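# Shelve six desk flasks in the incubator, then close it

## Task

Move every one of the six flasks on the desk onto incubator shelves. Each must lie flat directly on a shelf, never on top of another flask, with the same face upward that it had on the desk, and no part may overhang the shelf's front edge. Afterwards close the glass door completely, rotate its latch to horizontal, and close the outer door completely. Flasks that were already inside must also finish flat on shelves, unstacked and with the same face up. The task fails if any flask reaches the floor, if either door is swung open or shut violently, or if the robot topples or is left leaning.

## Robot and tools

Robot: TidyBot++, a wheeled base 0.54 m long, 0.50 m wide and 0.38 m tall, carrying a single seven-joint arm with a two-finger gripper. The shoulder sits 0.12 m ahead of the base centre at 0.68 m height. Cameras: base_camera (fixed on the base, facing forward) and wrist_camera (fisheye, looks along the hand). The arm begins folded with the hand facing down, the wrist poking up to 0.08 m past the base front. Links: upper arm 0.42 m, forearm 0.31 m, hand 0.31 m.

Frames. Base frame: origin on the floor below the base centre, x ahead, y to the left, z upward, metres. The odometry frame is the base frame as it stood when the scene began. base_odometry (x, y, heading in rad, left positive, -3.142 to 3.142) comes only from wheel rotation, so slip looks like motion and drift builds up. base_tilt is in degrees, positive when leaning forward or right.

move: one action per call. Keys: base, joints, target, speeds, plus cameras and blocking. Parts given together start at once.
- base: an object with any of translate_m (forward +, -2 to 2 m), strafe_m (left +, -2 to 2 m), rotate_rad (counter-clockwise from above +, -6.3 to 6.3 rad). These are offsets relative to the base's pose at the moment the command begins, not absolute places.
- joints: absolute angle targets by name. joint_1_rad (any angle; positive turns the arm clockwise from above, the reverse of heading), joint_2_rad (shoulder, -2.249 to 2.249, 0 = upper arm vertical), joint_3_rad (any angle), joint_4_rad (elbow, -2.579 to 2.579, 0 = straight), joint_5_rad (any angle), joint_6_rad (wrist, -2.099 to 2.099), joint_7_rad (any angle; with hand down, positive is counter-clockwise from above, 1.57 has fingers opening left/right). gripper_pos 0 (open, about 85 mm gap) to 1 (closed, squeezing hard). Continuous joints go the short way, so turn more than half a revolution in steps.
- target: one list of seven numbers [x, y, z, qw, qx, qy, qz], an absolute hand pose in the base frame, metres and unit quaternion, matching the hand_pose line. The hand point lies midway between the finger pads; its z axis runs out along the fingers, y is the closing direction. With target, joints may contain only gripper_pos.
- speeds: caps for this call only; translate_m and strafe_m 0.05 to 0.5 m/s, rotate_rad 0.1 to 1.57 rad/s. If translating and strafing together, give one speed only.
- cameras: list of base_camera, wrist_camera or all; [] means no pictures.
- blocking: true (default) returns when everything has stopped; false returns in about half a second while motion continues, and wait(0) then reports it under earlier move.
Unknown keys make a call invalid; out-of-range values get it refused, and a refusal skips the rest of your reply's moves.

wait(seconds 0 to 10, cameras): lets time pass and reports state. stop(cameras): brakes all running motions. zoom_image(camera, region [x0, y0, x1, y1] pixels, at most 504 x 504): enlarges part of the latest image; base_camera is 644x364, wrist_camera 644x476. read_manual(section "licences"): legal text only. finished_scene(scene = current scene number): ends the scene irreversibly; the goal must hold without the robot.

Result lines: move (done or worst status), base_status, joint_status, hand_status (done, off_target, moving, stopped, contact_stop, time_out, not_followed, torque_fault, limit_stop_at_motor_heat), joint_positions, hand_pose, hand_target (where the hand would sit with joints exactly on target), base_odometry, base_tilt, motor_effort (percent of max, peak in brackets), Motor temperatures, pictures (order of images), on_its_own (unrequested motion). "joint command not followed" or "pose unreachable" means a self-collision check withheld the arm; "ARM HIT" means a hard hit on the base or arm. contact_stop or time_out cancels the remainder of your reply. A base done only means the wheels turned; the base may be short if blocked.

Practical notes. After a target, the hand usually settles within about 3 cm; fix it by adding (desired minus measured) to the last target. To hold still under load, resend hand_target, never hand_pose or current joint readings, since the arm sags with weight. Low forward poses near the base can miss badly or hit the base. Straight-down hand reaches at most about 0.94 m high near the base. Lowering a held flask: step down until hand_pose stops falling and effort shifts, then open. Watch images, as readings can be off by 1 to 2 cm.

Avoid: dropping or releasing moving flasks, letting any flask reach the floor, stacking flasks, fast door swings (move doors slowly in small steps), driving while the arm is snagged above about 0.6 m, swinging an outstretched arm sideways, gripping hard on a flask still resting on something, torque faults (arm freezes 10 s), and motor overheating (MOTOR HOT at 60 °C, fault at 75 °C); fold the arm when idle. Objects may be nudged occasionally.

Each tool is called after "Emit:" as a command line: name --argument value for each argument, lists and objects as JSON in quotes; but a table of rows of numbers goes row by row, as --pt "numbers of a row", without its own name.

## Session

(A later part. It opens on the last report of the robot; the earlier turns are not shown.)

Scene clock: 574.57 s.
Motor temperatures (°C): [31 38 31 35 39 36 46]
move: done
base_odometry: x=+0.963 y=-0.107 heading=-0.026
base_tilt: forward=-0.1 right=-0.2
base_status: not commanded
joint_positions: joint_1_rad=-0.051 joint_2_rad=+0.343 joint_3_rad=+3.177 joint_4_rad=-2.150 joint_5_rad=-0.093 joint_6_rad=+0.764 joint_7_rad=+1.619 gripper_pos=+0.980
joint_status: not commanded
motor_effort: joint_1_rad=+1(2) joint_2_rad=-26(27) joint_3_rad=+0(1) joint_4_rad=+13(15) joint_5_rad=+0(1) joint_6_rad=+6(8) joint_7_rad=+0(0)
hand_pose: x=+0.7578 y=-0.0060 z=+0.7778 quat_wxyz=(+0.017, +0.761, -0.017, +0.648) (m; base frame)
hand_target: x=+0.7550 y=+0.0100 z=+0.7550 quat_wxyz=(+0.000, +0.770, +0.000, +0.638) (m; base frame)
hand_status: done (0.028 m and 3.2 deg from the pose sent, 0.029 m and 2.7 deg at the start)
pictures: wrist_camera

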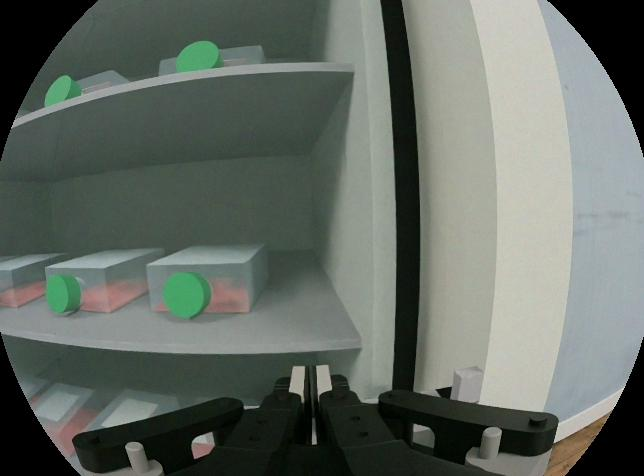

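Emit:
move --target '[0.75, 0.02, 0.80, 0, 0.77, 0, 0.638]' --cameras '[]'

Emit:
move --target '[0.755, 0.02, 0.765, 0, 0.77, 0, 0.638]' --cameras '["wrist_camera"]'

Emit:
move --target '[0.755, 0.02, 0.745, 0, 0.77, 0, 0.638]' --cameras '["wrist_camera"]'

Scene clock: 575.87 s.
Motor temperatures (°C): [31 38 31 35 39 36 46]
move: done
base_odometry: x=+0.963 y=-0.107 heading=-0.026
base_tilt: forward=-0.1 right=-0.2
base_status: not commanded
joint_positions: joint_1_rad=-0.081 joint_2_rad=+0.290 joint_3_rad=+3.177 joint_4_rad=-2.130 joint_5_rad=-0.093 joint_6_rad=+0.671 joint_7_rad=+1.619 gripper_pos=+0.980
joint_status: not commanded
motor_effort: joint_1_rad=+2(3) joint_2_rad=-28(30) joint_3_rad=+0(1) joint_4_rad=+16(17) joint_5_rad=+0(1) joint_6_rad=+8(9) joint_7_rad=+0(0)
hand_pose: x=+0.7532 y=+0.0141 z=+0.7937 quat_wxyz=(+0.003, +0.767, -0.007, +0.641) (m; base frame)
hand_target: x=+0.7500 y=+0.0200 z=+0.8000 quat_wxyz=(+0.000, +0.770, +0.000, +0.638) (m; base frame)
hand_status: done (0.009 m and 1.0 deg from the pose sent, 0.035 m and 3.2 deg at the start)
pictures: none
No camera images: "cameras" was empty.

Scene clock: 576.73 s.
Motor temperatures (°C): [31 38 31 35 39 36 46]
move: done
base_odometry: x=+0.963 y=-0.107 heading=-0.026
base_tilt: forward=-0.1 right=-0.2
base_status: not commanded
joint_positions: joint_1_rad=-0.081 joint_2_rad=+0.334 joint_3_rad=+3.177 joint_4_rad=-2.140 joint_5_rad=-0.093 joint_6_rad=+0.729 joint_7_rad=+1.619 gripper_pos=+0.980
joint_status: not commanded
motor_effort: joint_1_rad=+1(2) joint_2_rad=-28(29) joint_3_rad=+0(1) joint_4_rad=+14(16) joint_5_rad=+0(1) joint_6_rad=+7(9) joint_7_rad=+0(0)
hand_pose: x=+0.7579 y=+0.0133 z=+0.7783 quat_wxyz=(+0.006, +0.766, -0.006, +0.643) (m; base frame)
hand_target: x=+0.7550 y=+0.0200 z=+0.7650 quat_wxyz=(+0.000, +0.770, +0.000, +0.638) (m; base frame)
hand_status: done (0.015 m and 1.2 deg from the pose sent, 0.029 m and 1.0 deg at the start)
pictures: wrist_camera

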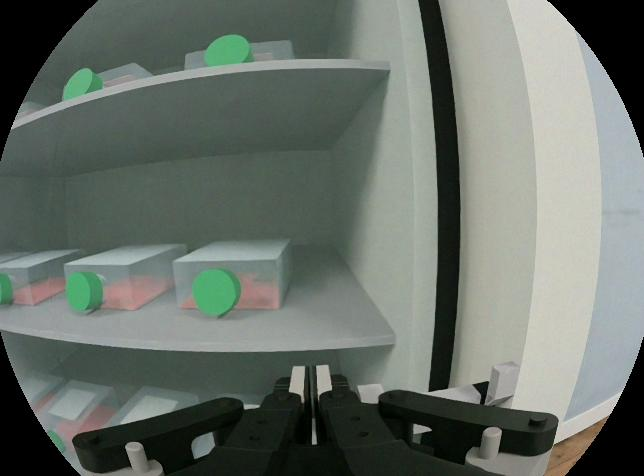

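Scene clock: 577.47 s.
Motor temperatures (°C): [31 38 31 35 39 36 46]
move: done
base_odometry: x=+0.963 y=-0.107 heading=-0.026
base_tilt: forward=-0.1 right=-0.2
base_status: not commanded
joint_positions: joint_1_rad=-0.081 joint_2_rad=+0.362 joint_3_rad=+3.177 joint_4_rad=-2.151 joint_5_rad=-0.093 joint_6_rad=+0.804 joint_7_rad=+1.619 gripper_pos=+0.980
joint_status: not commanded
motor_effort: joint_1_rad=+2(2) joint_2_rad=-25(28) joint_3_rad=+0(1) joint_4_rad=+13(15) joint_5_rad=+0(1) joint_6_rad=+5(8) joint_7_rad=+0(0)
hand_pose: x=+0.7608 y=+0.0122 z=+0.7774 quat_wxyz=(+0.009, +0.755, -0.006, +0.656) (m; base frame)
hand_target: x=+0.7550 y=+0.0200 z=+0.7450 quat_wxyz=(+0.000, +0.770, +0.000, +0.638) (m; base frame)
hand_status: done (0.034 m and 3.0 deg from the pose sent, 0.034 m and 1.2 deg at the start)
pictures: wrist_camera

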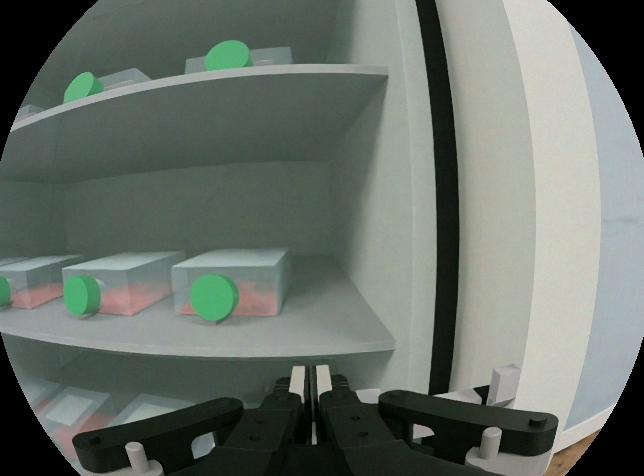

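Emit:
move --target '[0.73, 0.02, 0.83, 0, 0.77, 0, 0.638]' --cameras '[]'

Emit:
move --base '{"translate_m": -0.25}' --cameras '["wrist_camera"]'

Emit:
zoom_image --camera "wrist_camera" --region '[280, 220, 440, 360]'

Scene clock: 579.27 s.
Motor temperatures (°C): [31 38 31 35 39 36 46]
move: done
base_odometry: x=+0.963 y=-0.107 heading=-0.026
base_tilt: forward=-0.1 right=-0.2
base_status: not commanded
joint_positions: joint_1_rad=-0.081 joint_2_rad=+0.184 joint_3_rad=+3.177 joint_4_rad=-2.131 joint_5_rad=-0.093 joint_6_rad=+0.592 joint_7_rad=+1.623 gripper_pos=+0.980
joint_status: not commanded
motor_effort: joint_1_rad=+1(2) joint_2_rad=-26(31) joint_3_rad=+0(1) joint_4_rad=+17(18) joint_5_rad=+0(1) joint_6_rad=+9(9) joint_7_rad=+0(0)
hand_pose: x=+0.7349 y=+0.0144 z=+0.8347 quat_wxyz=(-0.001, +0.759, -0.007, +0.651) (m; base frame)
hand_target: x=+0.7300 y=+0.0200 z=+0.8300 quat_wxyz=(+0.000, +0.770, +0.000, +0.638) (m; base frame)
hand_status: done (0.009 m and 2.0 deg from the pose sent, 0.061 m and 3.0 deg at the start)
pictures: none
No camera images: "cameras" was empty.

Scene clock: 581.10 s.
Motor temperatures (°C): [31 38 31 35 39 36 46]
move: done
base_odometry: x=+0.713 y=-0.100 heading=-0.026
base_tilt: forward=-0.1 right=-0.2
base_status: done
joint_positions: joint_1_rad=-0.084 joint_2_rad=+0.177 joint_3_rad=+3.177 joint_4_rad=-2.127 joint_5_rad=-0.093 joint_6_rad=+0.588 joint_7_rad=+1.623 gripper_pos=+0.980
joint_status: not commanded
motor_effort: joint_1_rad=+1(3) joint_2_rad=-26(30) joint_3_rad=+0(2) joint_4_rad=+17(19) joint_5_rad=+0(1) joint_6_rad=+8(9) joint_7_rad=+0(0)
hand_pose: x=+0.7344 y=+0.0163 z=+0.8400 quat_wxyz=(-0.002, +0.757, -0.006, +0.653) (m; base frame)
hand_target: x=+0.7300 y=+0.0200 z=+0.8300 quat_wxyz=(+0.000, +0.770, +0.000, +0.638) (m; base frame)
hand_status: not commanded
pictures: wrist_camera

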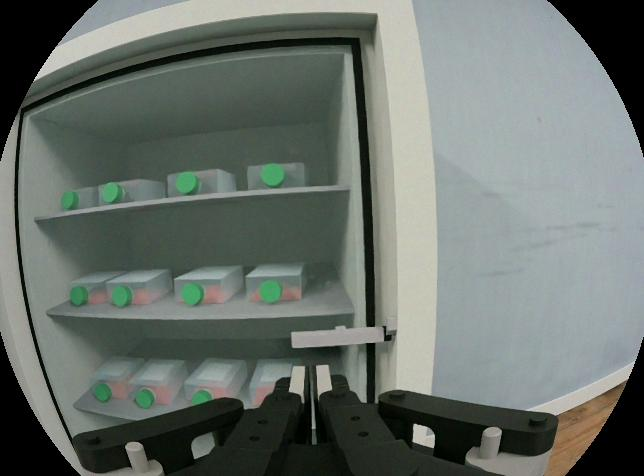

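Scaled by 3.150.

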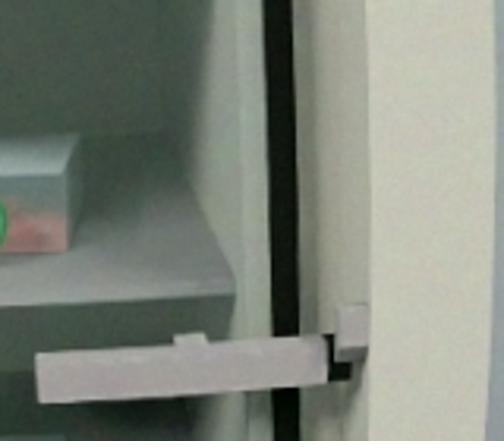

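Emit:
move --base '{"translate_m": -0.6}' --target '[0.6, 0.0, 1.1, 0, 0.80, 0, 0.60]' --cameras '[]'

Emit:
move --base '{"strafe_m": 1.0}' --cameras '["wrist_camera","base_camera"]'

Scene clock: 584.00 s.
Motor temperatures (°C): [31 38 31 35 39 36 46]
move: done
base_odometry: x=+0.113 y=-0.084 heading=-0.026
base_tilt: forward=-0.1 right=-0.2
base_status: done
joint_positions: joint_1_rad=-0.023 joint_2_rad=-0.285 joint_3_rad=+3.168 joint_4_rad=-1.520 joint_5_rad=-0.060 joint_6_rad=-0.559 joint_7_rad=+1.610 gripper_pos=+0.980
joint_status: not commanded
motor_effort: joint_1_rad=+2(3) joint_2_rad=-11(30) joint_3_rad=+0(1) joint_4_rad=+21(22) joint_5_rad=-1(1) joint_6_rad=+8(9) joint_7_rad=+0(0)
hand_pose: x=+0.6013 y=+0.0069 z=+1.1210 quat_wxyz=(-0.018, +0.781, +0.002, +0.624) (m; base frame)
hand_target: x=+0.6000 y=+0.0000 z=+1.1000 quat_wxyz=(+0.000, +0.800, +0.000, +0.600) (m; base frame)
hand_status: done (0.022 m and 4.1 deg from the pose sent, 0.293 m and 7.9 deg at the start)
pictures: none
No camera images: "cameras" was empty.

Scene clock: 587.37 s.
Motor temperatures (°C): [31 38 31 35 39 36 46]
move: done
base_odometry: x=+0.139 y=+0.915 heading=-0.026
base_tilt: forward=-0.1 right=-0.2
base_status: done
joint_positions: joint_1_rad=-0.019 joint_2_rad=-0.285 joint_3_rad=+3.158 joint_4_rad=-1.520 joint_5_rad=-0.056 joint_6_rad=-0.561 joint_7_rad=+1.610 gripper_pos=+0.980
joint_status: not commanded
motor_effort: joint_1_rad=+2(3) joint_2_rad=-11(14) joint_3_rad=+0(2) joint_4_rad=+20(21) joint_5_rad=-1(2) joint_6_rad=+9(9) joint_7_rad=+0(0)
hand_pose: x=+0.6010 y=+0.0097 z=+1.1204 quat_wxyz=(-0.017, +0.782, +0.005, +0.624) (m; base frame)
hand_target: x=+0.6000 y=+0.0000 z=+1.1000 quat_wxyz=(+0.000, +0.800, +0.000, +0.600) (m; base frame)
hand_status: not commanded
pictures: base_camera, wrist_camera

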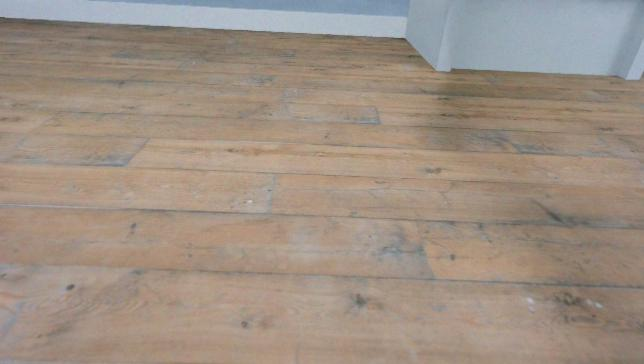

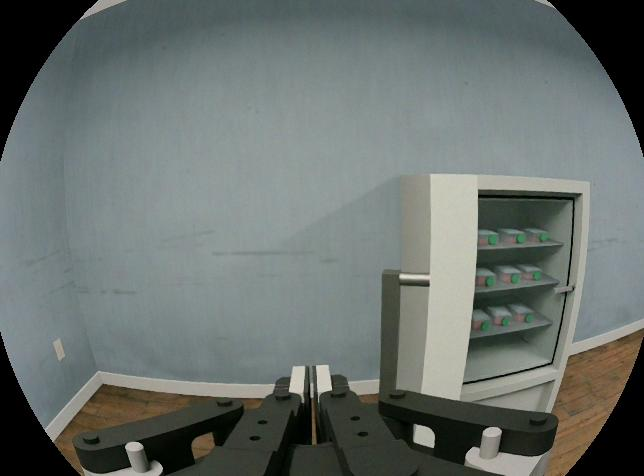

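Emit:
move --base '{"translate_m": 0.33}' --target '[0.66, 0.0, 1.16, 0, 0.77, 0, 0.638]' --cameras '["wrist_camera"]'

Scene clock: 590.03 s.
Motor temperatures (°C): [31 38 31 35 39 36 46]
move: done
base_odometry: x=+0.469 y=+0.907 heading=-0.026
base_tilt: forward=-0.1 right=-0.2
base_status: done
joint_positions: joint_1_rad=-0.019 joint_2_rad=-0.129 joint_3_rad=+3.158 joint_4_rad=-1.318 joint_5_rad=-0.056 joint_6_rad=-0.561 joint_7_rad=+1.610 gripper_pos=+0.980
joint_status: not commanded
motor_effort: joint_1_rad=+2(2) joint_2_rad=-17(21) joint_3_rad=+0(1) joint_4_rad=+20(22) joint_5_rad=-1(1) joint_6_rad=+9(9) joint_7_rad=+0(0)
hand_pose: x=+0.6630 y=+0.0106 z=+1.1609 quat_wxyz=(-0.015, +0.767, +0.006, +0.641) (m; base frame)
hand_target: x=+0.6600 y=+0.0000 z=+1.1600 quat_wxyz=(+0.000, +0.770, +0.000, +0.638) (m; base frame)
hand_status: done (0.011 m and 2.0 deg from the pose sent, 0.072 m and 2.9 deg at the start)
pictures: wrist_camera

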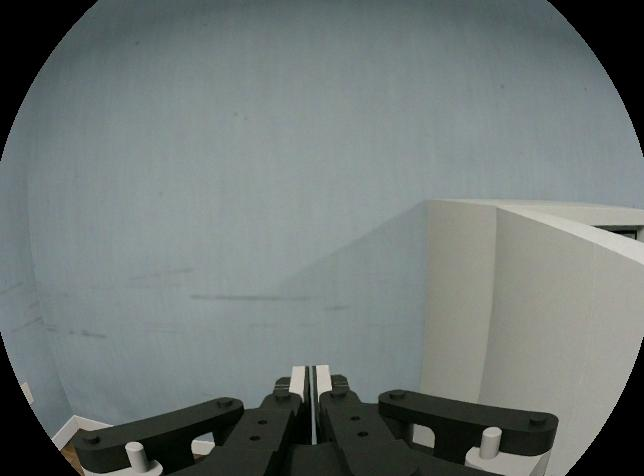

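Emit:
move --base '{"strafe_m": -0.13}' --speeds '{"strafe_m": 0.12}' --cameras '["wrist_camera"]'

Scene clock: 591.87 s.
Motor temperatures (°C): [31 38 31 35 39 36 46]
move: done
base_odometry: x=+0.466 y=+0.777 heading=-0.026
base_tilt: forward=-0.1 right=-0.2
base_status: done
joint_positions: joint_1_rad=-0.018 joint_2_rad=-0.129 joint_3_rad=+3.160 joint_4_rad=-1.317 joint_5_rad=-0.052 joint_6_rad=-0.561 joint_7_rad=+1.608 gripper_pos=+0.980
joint_status: not commanded
motor_effort: joint_1_rad=+1(6) joint_2_rad=-17(19) joint_3_rad=+0(5) joint_4_rad=+20(21) joint_5_rad=+0(2) joint_6_rad=+9(9) joint_7_rad=+0(0)
hand_pose: x=+0.6630 y=+0.0088 z=+1.1612 quat_wxyz=(-0.014, +0.767, +0.005, +0.641) (m; base frame)
hand_target: x=+0.6600 y=+0.0000 z=+1.1600 quat_wxyz=(+0.000, +0.770, +0.000, +0.638) (m; base frame)
hand_status: not commanded
pictures: wrist_camera

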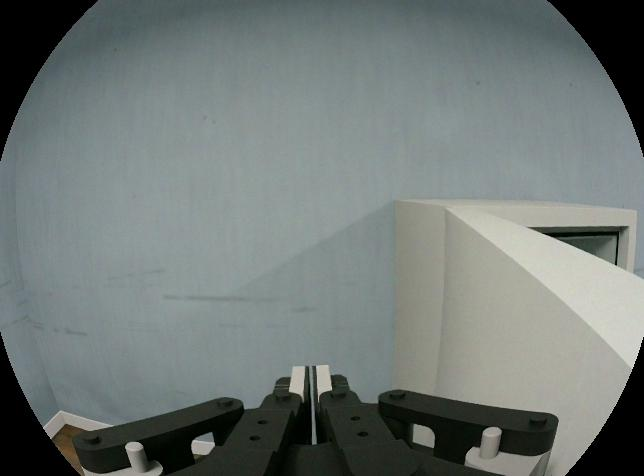

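Emit:
move --base '{"strafe_m": -0.15, "translate_m": 0.02}' --speeds '{"strafe_m": 0.12}' --cameras '["wrist_camera"]'

Emit:
move --base '{"strafe_m": -0.16, "translate_m": 0.05}' --speeds '{"strafe_m": 0.12}' --cameras '["wrist_camera"]'

Scene clock: 594.00 s.
Motor temperatures (°C): [31 38 31 35 39 36 46]
move: done
base_odometry: x=+0.482 y=+0.626 heading=-0.026
base_tilt: forward=-0.1 right=-0.2
base_status: done
joint_positions: joint_1_rad=-0.020 joint_2_rad=-0.129 joint_3_rad=+3.157 joint_4_rad=-1.317 joint_5_rad=-0.052 joint_6_rad=-0.561 joint_7_rad=+1.606 gripper_pos=+0.980
joint_status: not commanded
motor_effort: joint_1_rad=+1(7) joint_2_rad=-17(19) joint_3_rad=+0(5) joint_4_rad=+21(21) joint_5_rad=+0(1) joint_6_rad=+9(9) joint_7_rad=+0(0)
hand_pose: x=+0.6629 y=+0.0110 z=+1.1615 quat_wxyz=(-0.015, +0.767, +0.006, +0.641) (m; base frame)
hand_target: x=+0.6600 y=+0.0000 z=+1.1600 quat_wxyz=(+0.000, +0.770, +0.000, +0.638) (m; base frame)
hand_status: not commanded
pictures: wrist_camera

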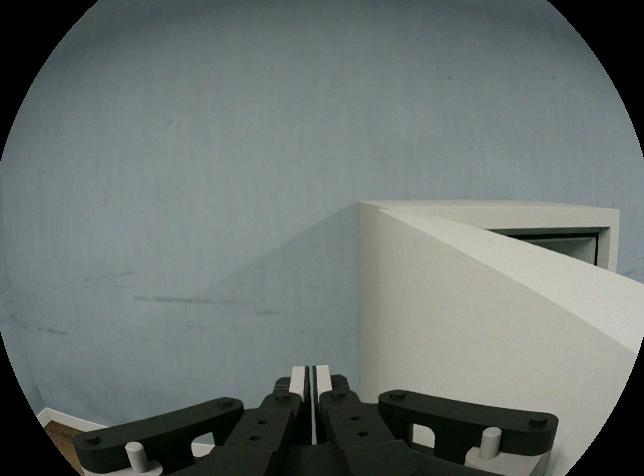

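Scene clock: 595.93 s.
Motor temperatures (°C): [31 38 31 35 39 36 46]
move: done
base_odometry: x=+0.528 y=+0.465 heading=-0.026
base_tilt: forward=-0.1 right=-0.2
base_status: done
joint_positions: joint_1_rad=-0.021 joint_2_rad=-0.129 joint_3_rad=+3.155 joint_4_rad=-1.316 joint_5_rad=-0.052 joint_6_rad=-0.561 joint_7_rad=+1.604 gripper_pos=+0.980
joint_status: not commanded
motor_effort: joint_1_rad=+1(8) joint_2_rad=-17(18) joint_3_rad=+0(6) joint_4_rad=+20(21) joint_5_rad=-1(2) joint_6_rad=+9(9) joint_7_rad=+0(0)
hand_pose: x=+0.6627 y=+0.0132 z=+1.1619 quat_wxyz=(-0.017, +0.767, +0.007, +0.642) (m; base frame)
hand_target: x=+0.6600 y=+0.0000 z=+1.1600 quat_wxyz=(+0.000, +0.770, +0.000, +0.638) (m; base frame)
hand_status: not commanded
pictures: wrist_camera

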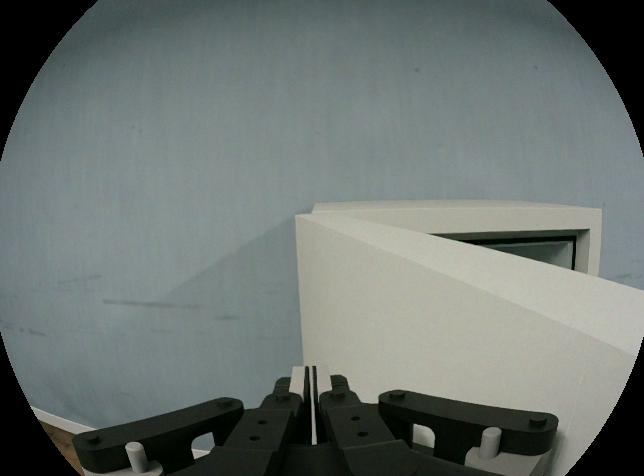

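Emit:
move --base '{"strafe_m": -0.15, "translate_m": 0.08}' --speeds '{"strafe_m": 0.12}' --cameras '["wrist_camera"]'

Emit:
move --base '{"strafe_m": -0.14, "translate_m": 0.09}' --speeds '{"strafe_m": 0.12}' --cameras '["wrist_camera"]'

Scene clock: 598.13 s.
Motor temperatures (°C): [31 38 31 35 39 36 46]
move: done
base_odometry: x=+0.604 y=+0.312 heading=-0.026
base_tilt: forward=-0.1 right=-0.2
base_status: done
joint_positions: joint_1_rad=-0.022 joint_2_rad=-0.131 joint_3_rad=+3.154 joint_4_rad=-1.315 joint_5_rad=-0.052 joint_6_rad=-0.561 joint_7_rad=+1.602 gripper_pos=+0.980
joint_status: not commanded
motor_effort: joint_1_rad=+2(6) joint_2_rad=-17(20) joint_3_rad=+0(6) joint_4_rad=+21(21) joint_5_rad=+0(2) joint_6_rad=+8(9) joint_7_rad=+0(0)
hand_pose: x=+0.6615 y=+0.0148 z=+1.1637 quat_wxyz=(-0.019, +0.766, +0.008, +0.643) (m; base frame)
hand_target: x=+0.6600 y=+0.0000 z=+1.1600 quat_wxyz=(+0.000, +0.770, +0.000, +0.638) (m; base frame)
hand_status: not commanded
pictures: wrist_camera

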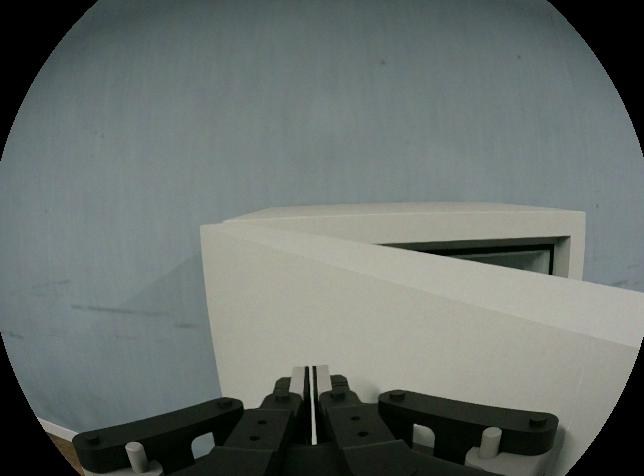

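Scene clock: 600.07 s.
Motor temperatures (°C): [31 38 31 35 39 36 46]
move: done
base_odometry: x=+0.690 y=+0.170 heading=-0.027
base_tilt: forward=-0.1 right=-0.2
base_status: done
joint_positions: joint_1_rad=-0.023 joint_2_rad=-0.137 joint_3_rad=+3.154 joint_4_rad=-1.314 joint_5_rad=-0.052 joint_6_rad=-0.562 joint_7_rad=+1.600 gripper_pos=+0.980
joint_status: not commanded
motor_effort: joint_1_rad=+1(6) joint_2_rad=-17(19) joint_3_rad=+0(4) joint_4_rad=+21(21) joint_5_rad=-1(1) joint_6_rad=+8(10) joint_7_rad=+0(0)
hand_pose: x=+0.6589 y=+0.0148 z=+1.1670 quat_wxyz=(-0.019, +0.764, +0.007, +0.645) (m; base frame)
hand_target: x=+0.6600 y=+0.0000 z=+1.1600 quat_wxyz=(+0.000, +0.770, +0.000, +0.638) (m; base frame)
hand_status: not commanded
pictures: wrist_camera

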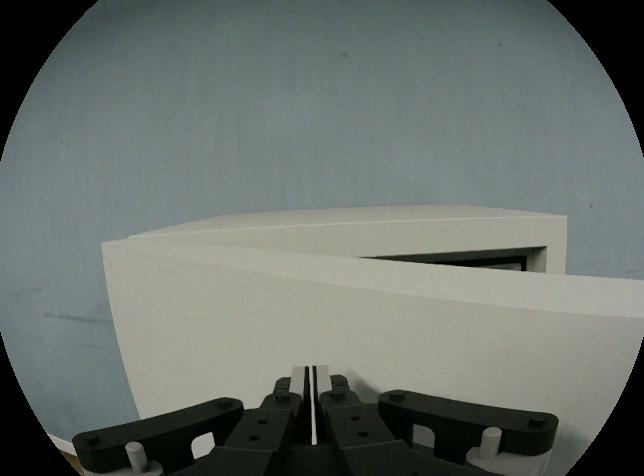

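Emit:
move --base '{"strafe_m": -0.10, "translate_m": 0.08}' --speeds '{"strafe_m": 0.1}' --cameras '["wrist_camera"]'

Emit:
move --base '{"strafe_m": -0.05, "translate_m": 0.06}' --speeds '{"translate_m": 0.08}' --cameras '["wrist_camera"]'

Scene clock: 602.07 s.
Motor temperatures (°C): [31 38 31 35 39 36 46]
move: done
base_odometry: x=+0.768 y=+0.067 heading=-0.027
base_tilt: forward=-0.1 right=-0.2
base_status: done
joint_positions: joint_1_rad=-0.024 joint_2_rad=-0.139 joint_3_rad=+3.152 joint_4_rad=-1.314 joint_5_rad=-0.052 joint_6_rad=-0.566 joint_7_rad=+1.600 gripper_pos=+0.980
joint_status: not commanded
motor_effort: joint_1_rad=+1(8) joint_2_rad=-17(19) joint_3_rad=+0(6) joint_4_rad=+20(22) joint_5_rad=-1(1) joint_6_rad=+8(13) joint_7_rad=+0(0)
hand_pose: x=+0.6575 y=+0.0168 z=+1.1671 quat_wxyz=(-0.020, +0.764, +0.008, +0.644) (m; base frame)
hand_target: x=+0.6600 y=+0.0000 z=+1.1600 quat_wxyz=(+0.000, +0.770, +0.000, +0.638) (m; base frame)
hand_status: not commanded
pictures: wrist_camera

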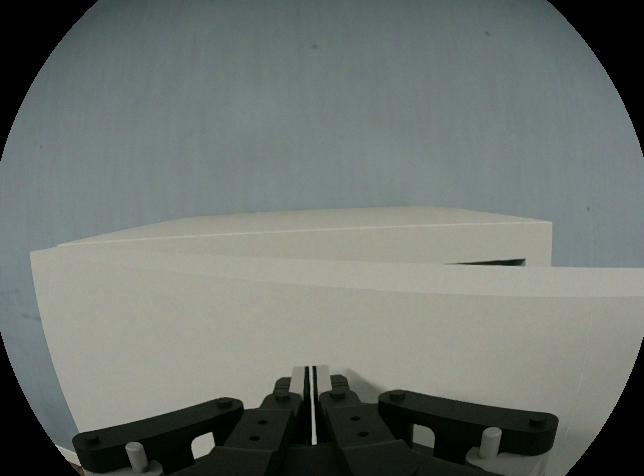

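Scene clock: 603.53 s.
Motor temperatures (°C): [31 38 31 35 39 36 46]
move: done
base_odometry: x=+0.826 y=+0.015 heading=-0.027
base_tilt: forward=-0.1 right=-0.2
base_status: done
joint_positions: joint_1_rad=-0.024 joint_2_rad=-0.139 joint_3_rad=+3.152 joint_4_rad=-1.314 joint_5_rad=-0.052 joint_6_rad=-0.567 joint_7_rad=+1.600 gripper_pos=+0.980
joint_status: not commanded
motor_effort: joint_1_rad=+2(5) joint_2_rad=-17(20) joint_3_rad=+0(4) joint_4_rad=+20(22) joint_5_rad=-1(1) joint_6_rad=+8(12) joint_7_rad=+0(0)
hand_pose: x=+0.6575 y=+0.0166 z=+1.1669 quat_wxyz=(-0.020, +0.765, +0.008, +0.644) (m; base frame)
hand_target: x=+0.6600 y=+0.0000 z=+1.1600 quat_wxyz=(+0.000, +0.770, +0.000, +0.638) (m; base frame)
hand_status: not commanded
pictures: wrist_camera

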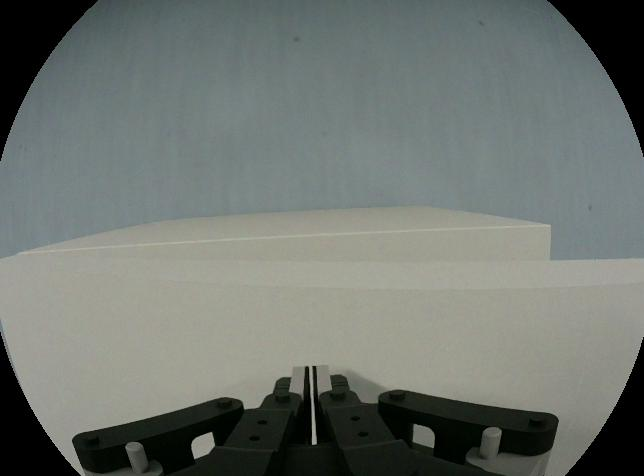

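Emit:
move --base '{"translate_m": 0.06, "strafe_m": -0.03}' --speeds '{"translate_m": 0.05}' --cameras '["wrist_camera"]'

Emit:
move --base '{"translate_m": 0.04}' --speeds '{"translate_m": 0.05}' --cameras '["wrist_camera"]'

Scene clock: 605.67 s.
Motor temperatures (°C): [31 38 31 35 39 36 46]
move: done
base_odometry: x=+0.886 y=-0.017 heading=-0.027
base_tilt: forward=-0.1 right=-0.2
base_status: done
joint_positions: joint_1_rad=-0.024 joint_2_rad=-0.138 joint_3_rad=+3.153 joint_4_rad=-1.314 joint_5_rad=-0.052 joint_6_rad=-0.568 joint_7_rad=+1.600 gripper_pos=+0.980
joint_status: not commanded
motor_effort: joint_1_rad=+1(3) joint_2_rad=-17(19) joint_3_rad=+0(2) joint_4_rad=+20(21) joint_5_rad=-1(1) joint_6_rad=+9(11) joint_7_rad=+0(0)
hand_pose: x=+0.6577 y=+0.0160 z=+1.1665 quat_wxyz=(-0.020, +0.765, +0.008, +0.644) (m; base frame)
hand_target: x=+0.6600 y=+0.0000 z=+1.1600 quat_wxyz=(+0.000, +0.770, +0.000, +0.638) (m; base frame)
hand_status: not commanded
pictures: wrist_camera

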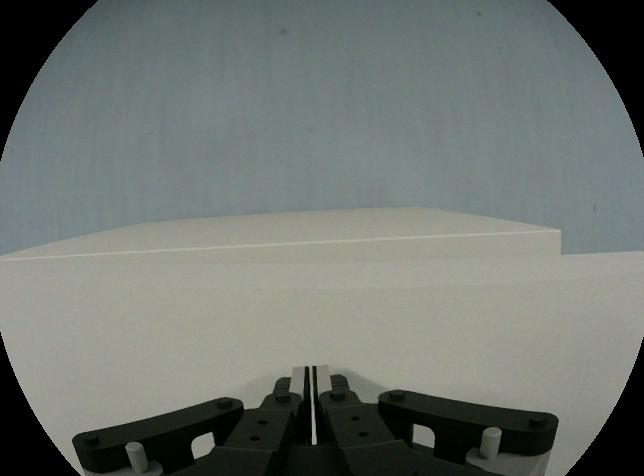

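Scene clock: 606.93 s.
Motor temperatures (°C): [31 38 31 35 39 36 46]
move: done
base_odometry: x=+0.926 y=-0.018 heading=-0.028
base_tilt: forward=-0.1 right=-0.2
base_status: done
joint_positions: joint_1_rad=-0.023 joint_2_rad=-0.137 joint_3_rad=+3.153 joint_4_rad=-1.313 joint_5_rad=-0.052 joint_6_rad=-0.569 joint_7_rad=+1.600 gripper_pos=+0.980
joint_status: not commanded
motor_effort: joint_1_rad=+2(2) joint_2_rad=-17(20) joint_3_rad=+0(1) joint_4_rad=+21(21) joint_5_rad=-1(2) joint_6_rad=+9(11) joint_7_rad=+0(0)
hand_pose: x=+0.6582 y=+0.0160 z=+1.1659 quat_wxyz=(-0.020, +0.766, +0.008, +0.643) (m; base frame)
hand_target: x=+0.6600 y=+0.0000 z=+1.1600 quat_wxyz=(+0.000, +0.770, +0.000, +0.638) (m; base frame)
hand_status: not commanded
pictures: wrist_camera

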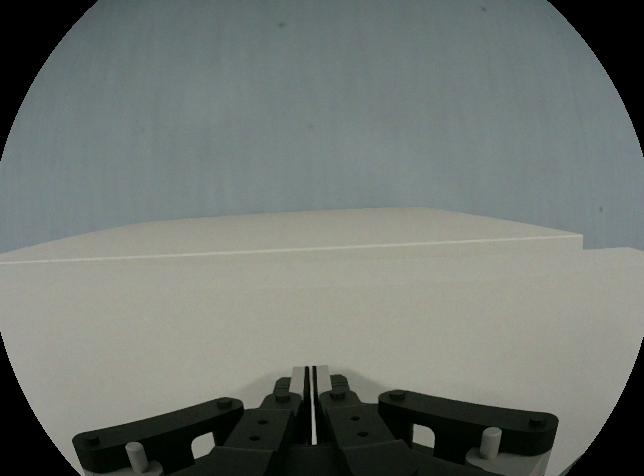

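Emit:
move --base '{"translate_m": 0.04}' --speeds '{"translate_m": 0.05}' --cameras '["wrist_camera"]'

Emit:
move --base '{"translate_m": 0.04}' --speeds '{"translate_m": 0.05}' --cameras '["wrist_camera"]'

Scene clock: 608.37 s.
Motor temperatures (°C): [31 38 31 35 39 36 46]
move: done
base_odometry: x=+0.966 y=-0.019 heading=-0.028
base_tilt: forward=-0.1 right=-0.2
base_status: done
joint_positions: joint_1_rad=-0.023 joint_2_rad=-0.136 joint_3_rad=+3.153 joint_4_rad=-1.313 joint_5_rad=-0.052 joint_6_rad=-0.569 joint_7_rad=+1.600 gripper_pos=+0.980
joint_status: not commanded
motor_effort: joint_1_rad=+1(3) joint_2_rad=-17(20) joint_3_rad=+0(1) joint_4_rad=+20(22) joint_5_rad=+0(1) joint_6_rad=+9(12) joint_7_rad=+0(0)
hand_pose: x=+0.6586 y=+0.0160 z=+1.1654 quat_wxyz=(-0.020, +0.766, +0.008, +0.643) (m; base frame)
hand_target: x=+0.6600 y=+0.0000 z=+1.1600 quat_wxyz=(+0.000, +0.770, +0.000, +0.638) (m; base frame)
hand_status: not commanded
pictures: wrist_camera

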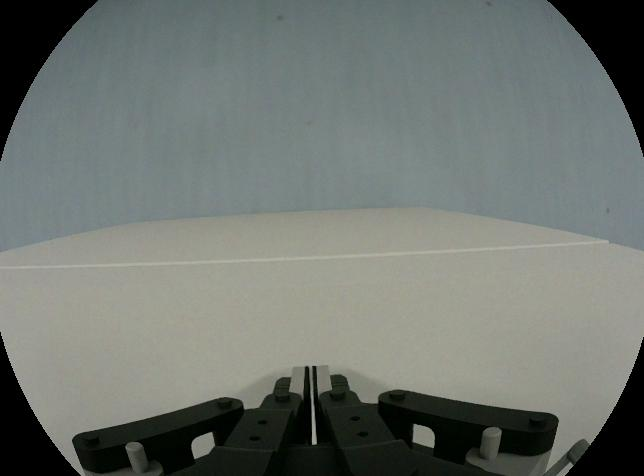

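Scene clock: 609.57 s.
Motor temperatures (°C): [31 38 31 35 39 36 46]
move: done
base_odometry: x=+1.006 y=-0.020 heading=-0.028
base_tilt: forward=-0.1 right=-0.2
base_status: done
joint_positions: joint_1_rad=-0.023 joint_2_rad=-0.193 joint_3_rad=+3.153 joint_4_rad=-1.331 joint_5_rad=-0.052 joint_6_rad=-0.630 joint_7_rad=+1.600 gripper_pos=+0.980
joint_status: not commanded
motor_effort: joint_1_rad=+1(2) joint_2_rad=-2(19) joint_3_rad=+0(1) joint_4_rad=+26(27) joint_5_rad=-1(2) joint_6_rad=+19(22) joint_7_rad=+0(0)
hand_pose: x=+0.6286 y=+0.0160 z=+1.1659 quat_wxyz=(-0.020, +0.773, +0.009, +0.634) (m; base frame)
hand_target: x=+0.6600 y=+0.0000 z=+1.1600 quat_wxyz=(+0.000, +0.770, +0.000, +0.638) (m; base frame)
hand_status: not commanded
pictures: wrist_camera

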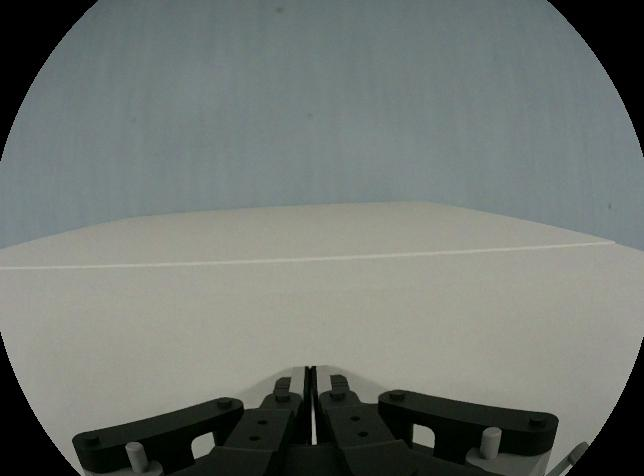

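Emit:
move --base '{"translate_m": -0.5}' --speeds '{"translate_m": 0.3}' --cameras '["wrist_camera","base_camera"]'

Emit:
zoom_image --camera "wrist_camera" --region '[150, 200, 600, 440]'

Scene clock: 612.43 s.
Motor temperatures (°C): [31 38 31 35 39 36 46]
move: done
base_odometry: x=+0.506 y=-0.006 heading=-0.028
base_tilt: forward=-0.1 right=-0.2
base_status: done
joint_positions: joint_1_rad=-0.022 joint_2_rad=-0.129 joint_3_rad=+3.153 joint_4_rad=-1.312 joint_5_rad=-0.052 joint_6_rad=-0.592 joint_7_rad=+1.600 gripper_pos=+0.980
joint_status: not commanded
motor_effort: joint_1_rad=+2(3) joint_2_rad=-17(22) joint_3_rad=+0(2) joint_4_rad=+20(25) joint_5_rad=-1(1) joint_6_rad=+9(18) joint_7_rad=+0(0)
hand_pose: x=+0.6607 y=+0.0154 z=+1.1548 quat_wxyz=(-0.019, +0.775, +0.008, +0.631) (m; base frame)
hand_target: x=+0.6600 y=+0.0000 z=+1.1600 quat_wxyz=(+0.000, +0.770, +0.000, +0.638) (m; base frame)
hand_status: not commanded
pictures: base_camera, wrist_camera

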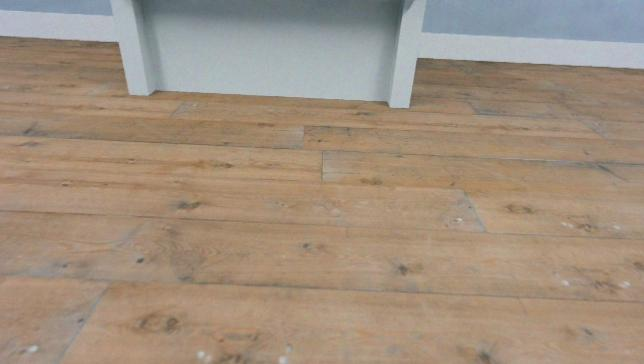

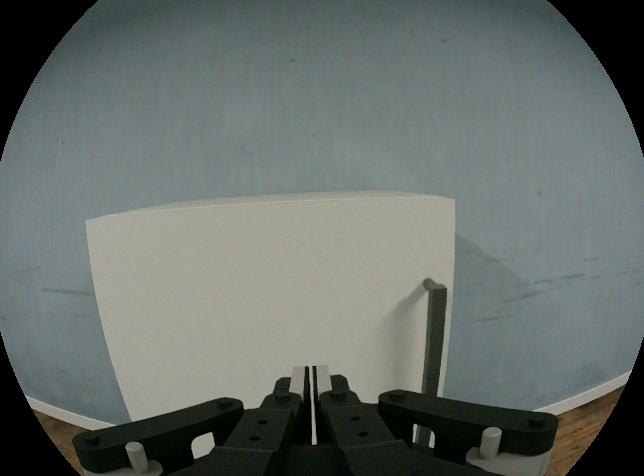

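Scaled by 1.120.

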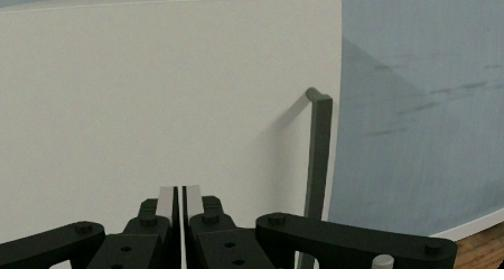

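Closed. Finish.

Emit:
finished_scene --scene 2

The scene is finished: the task was done.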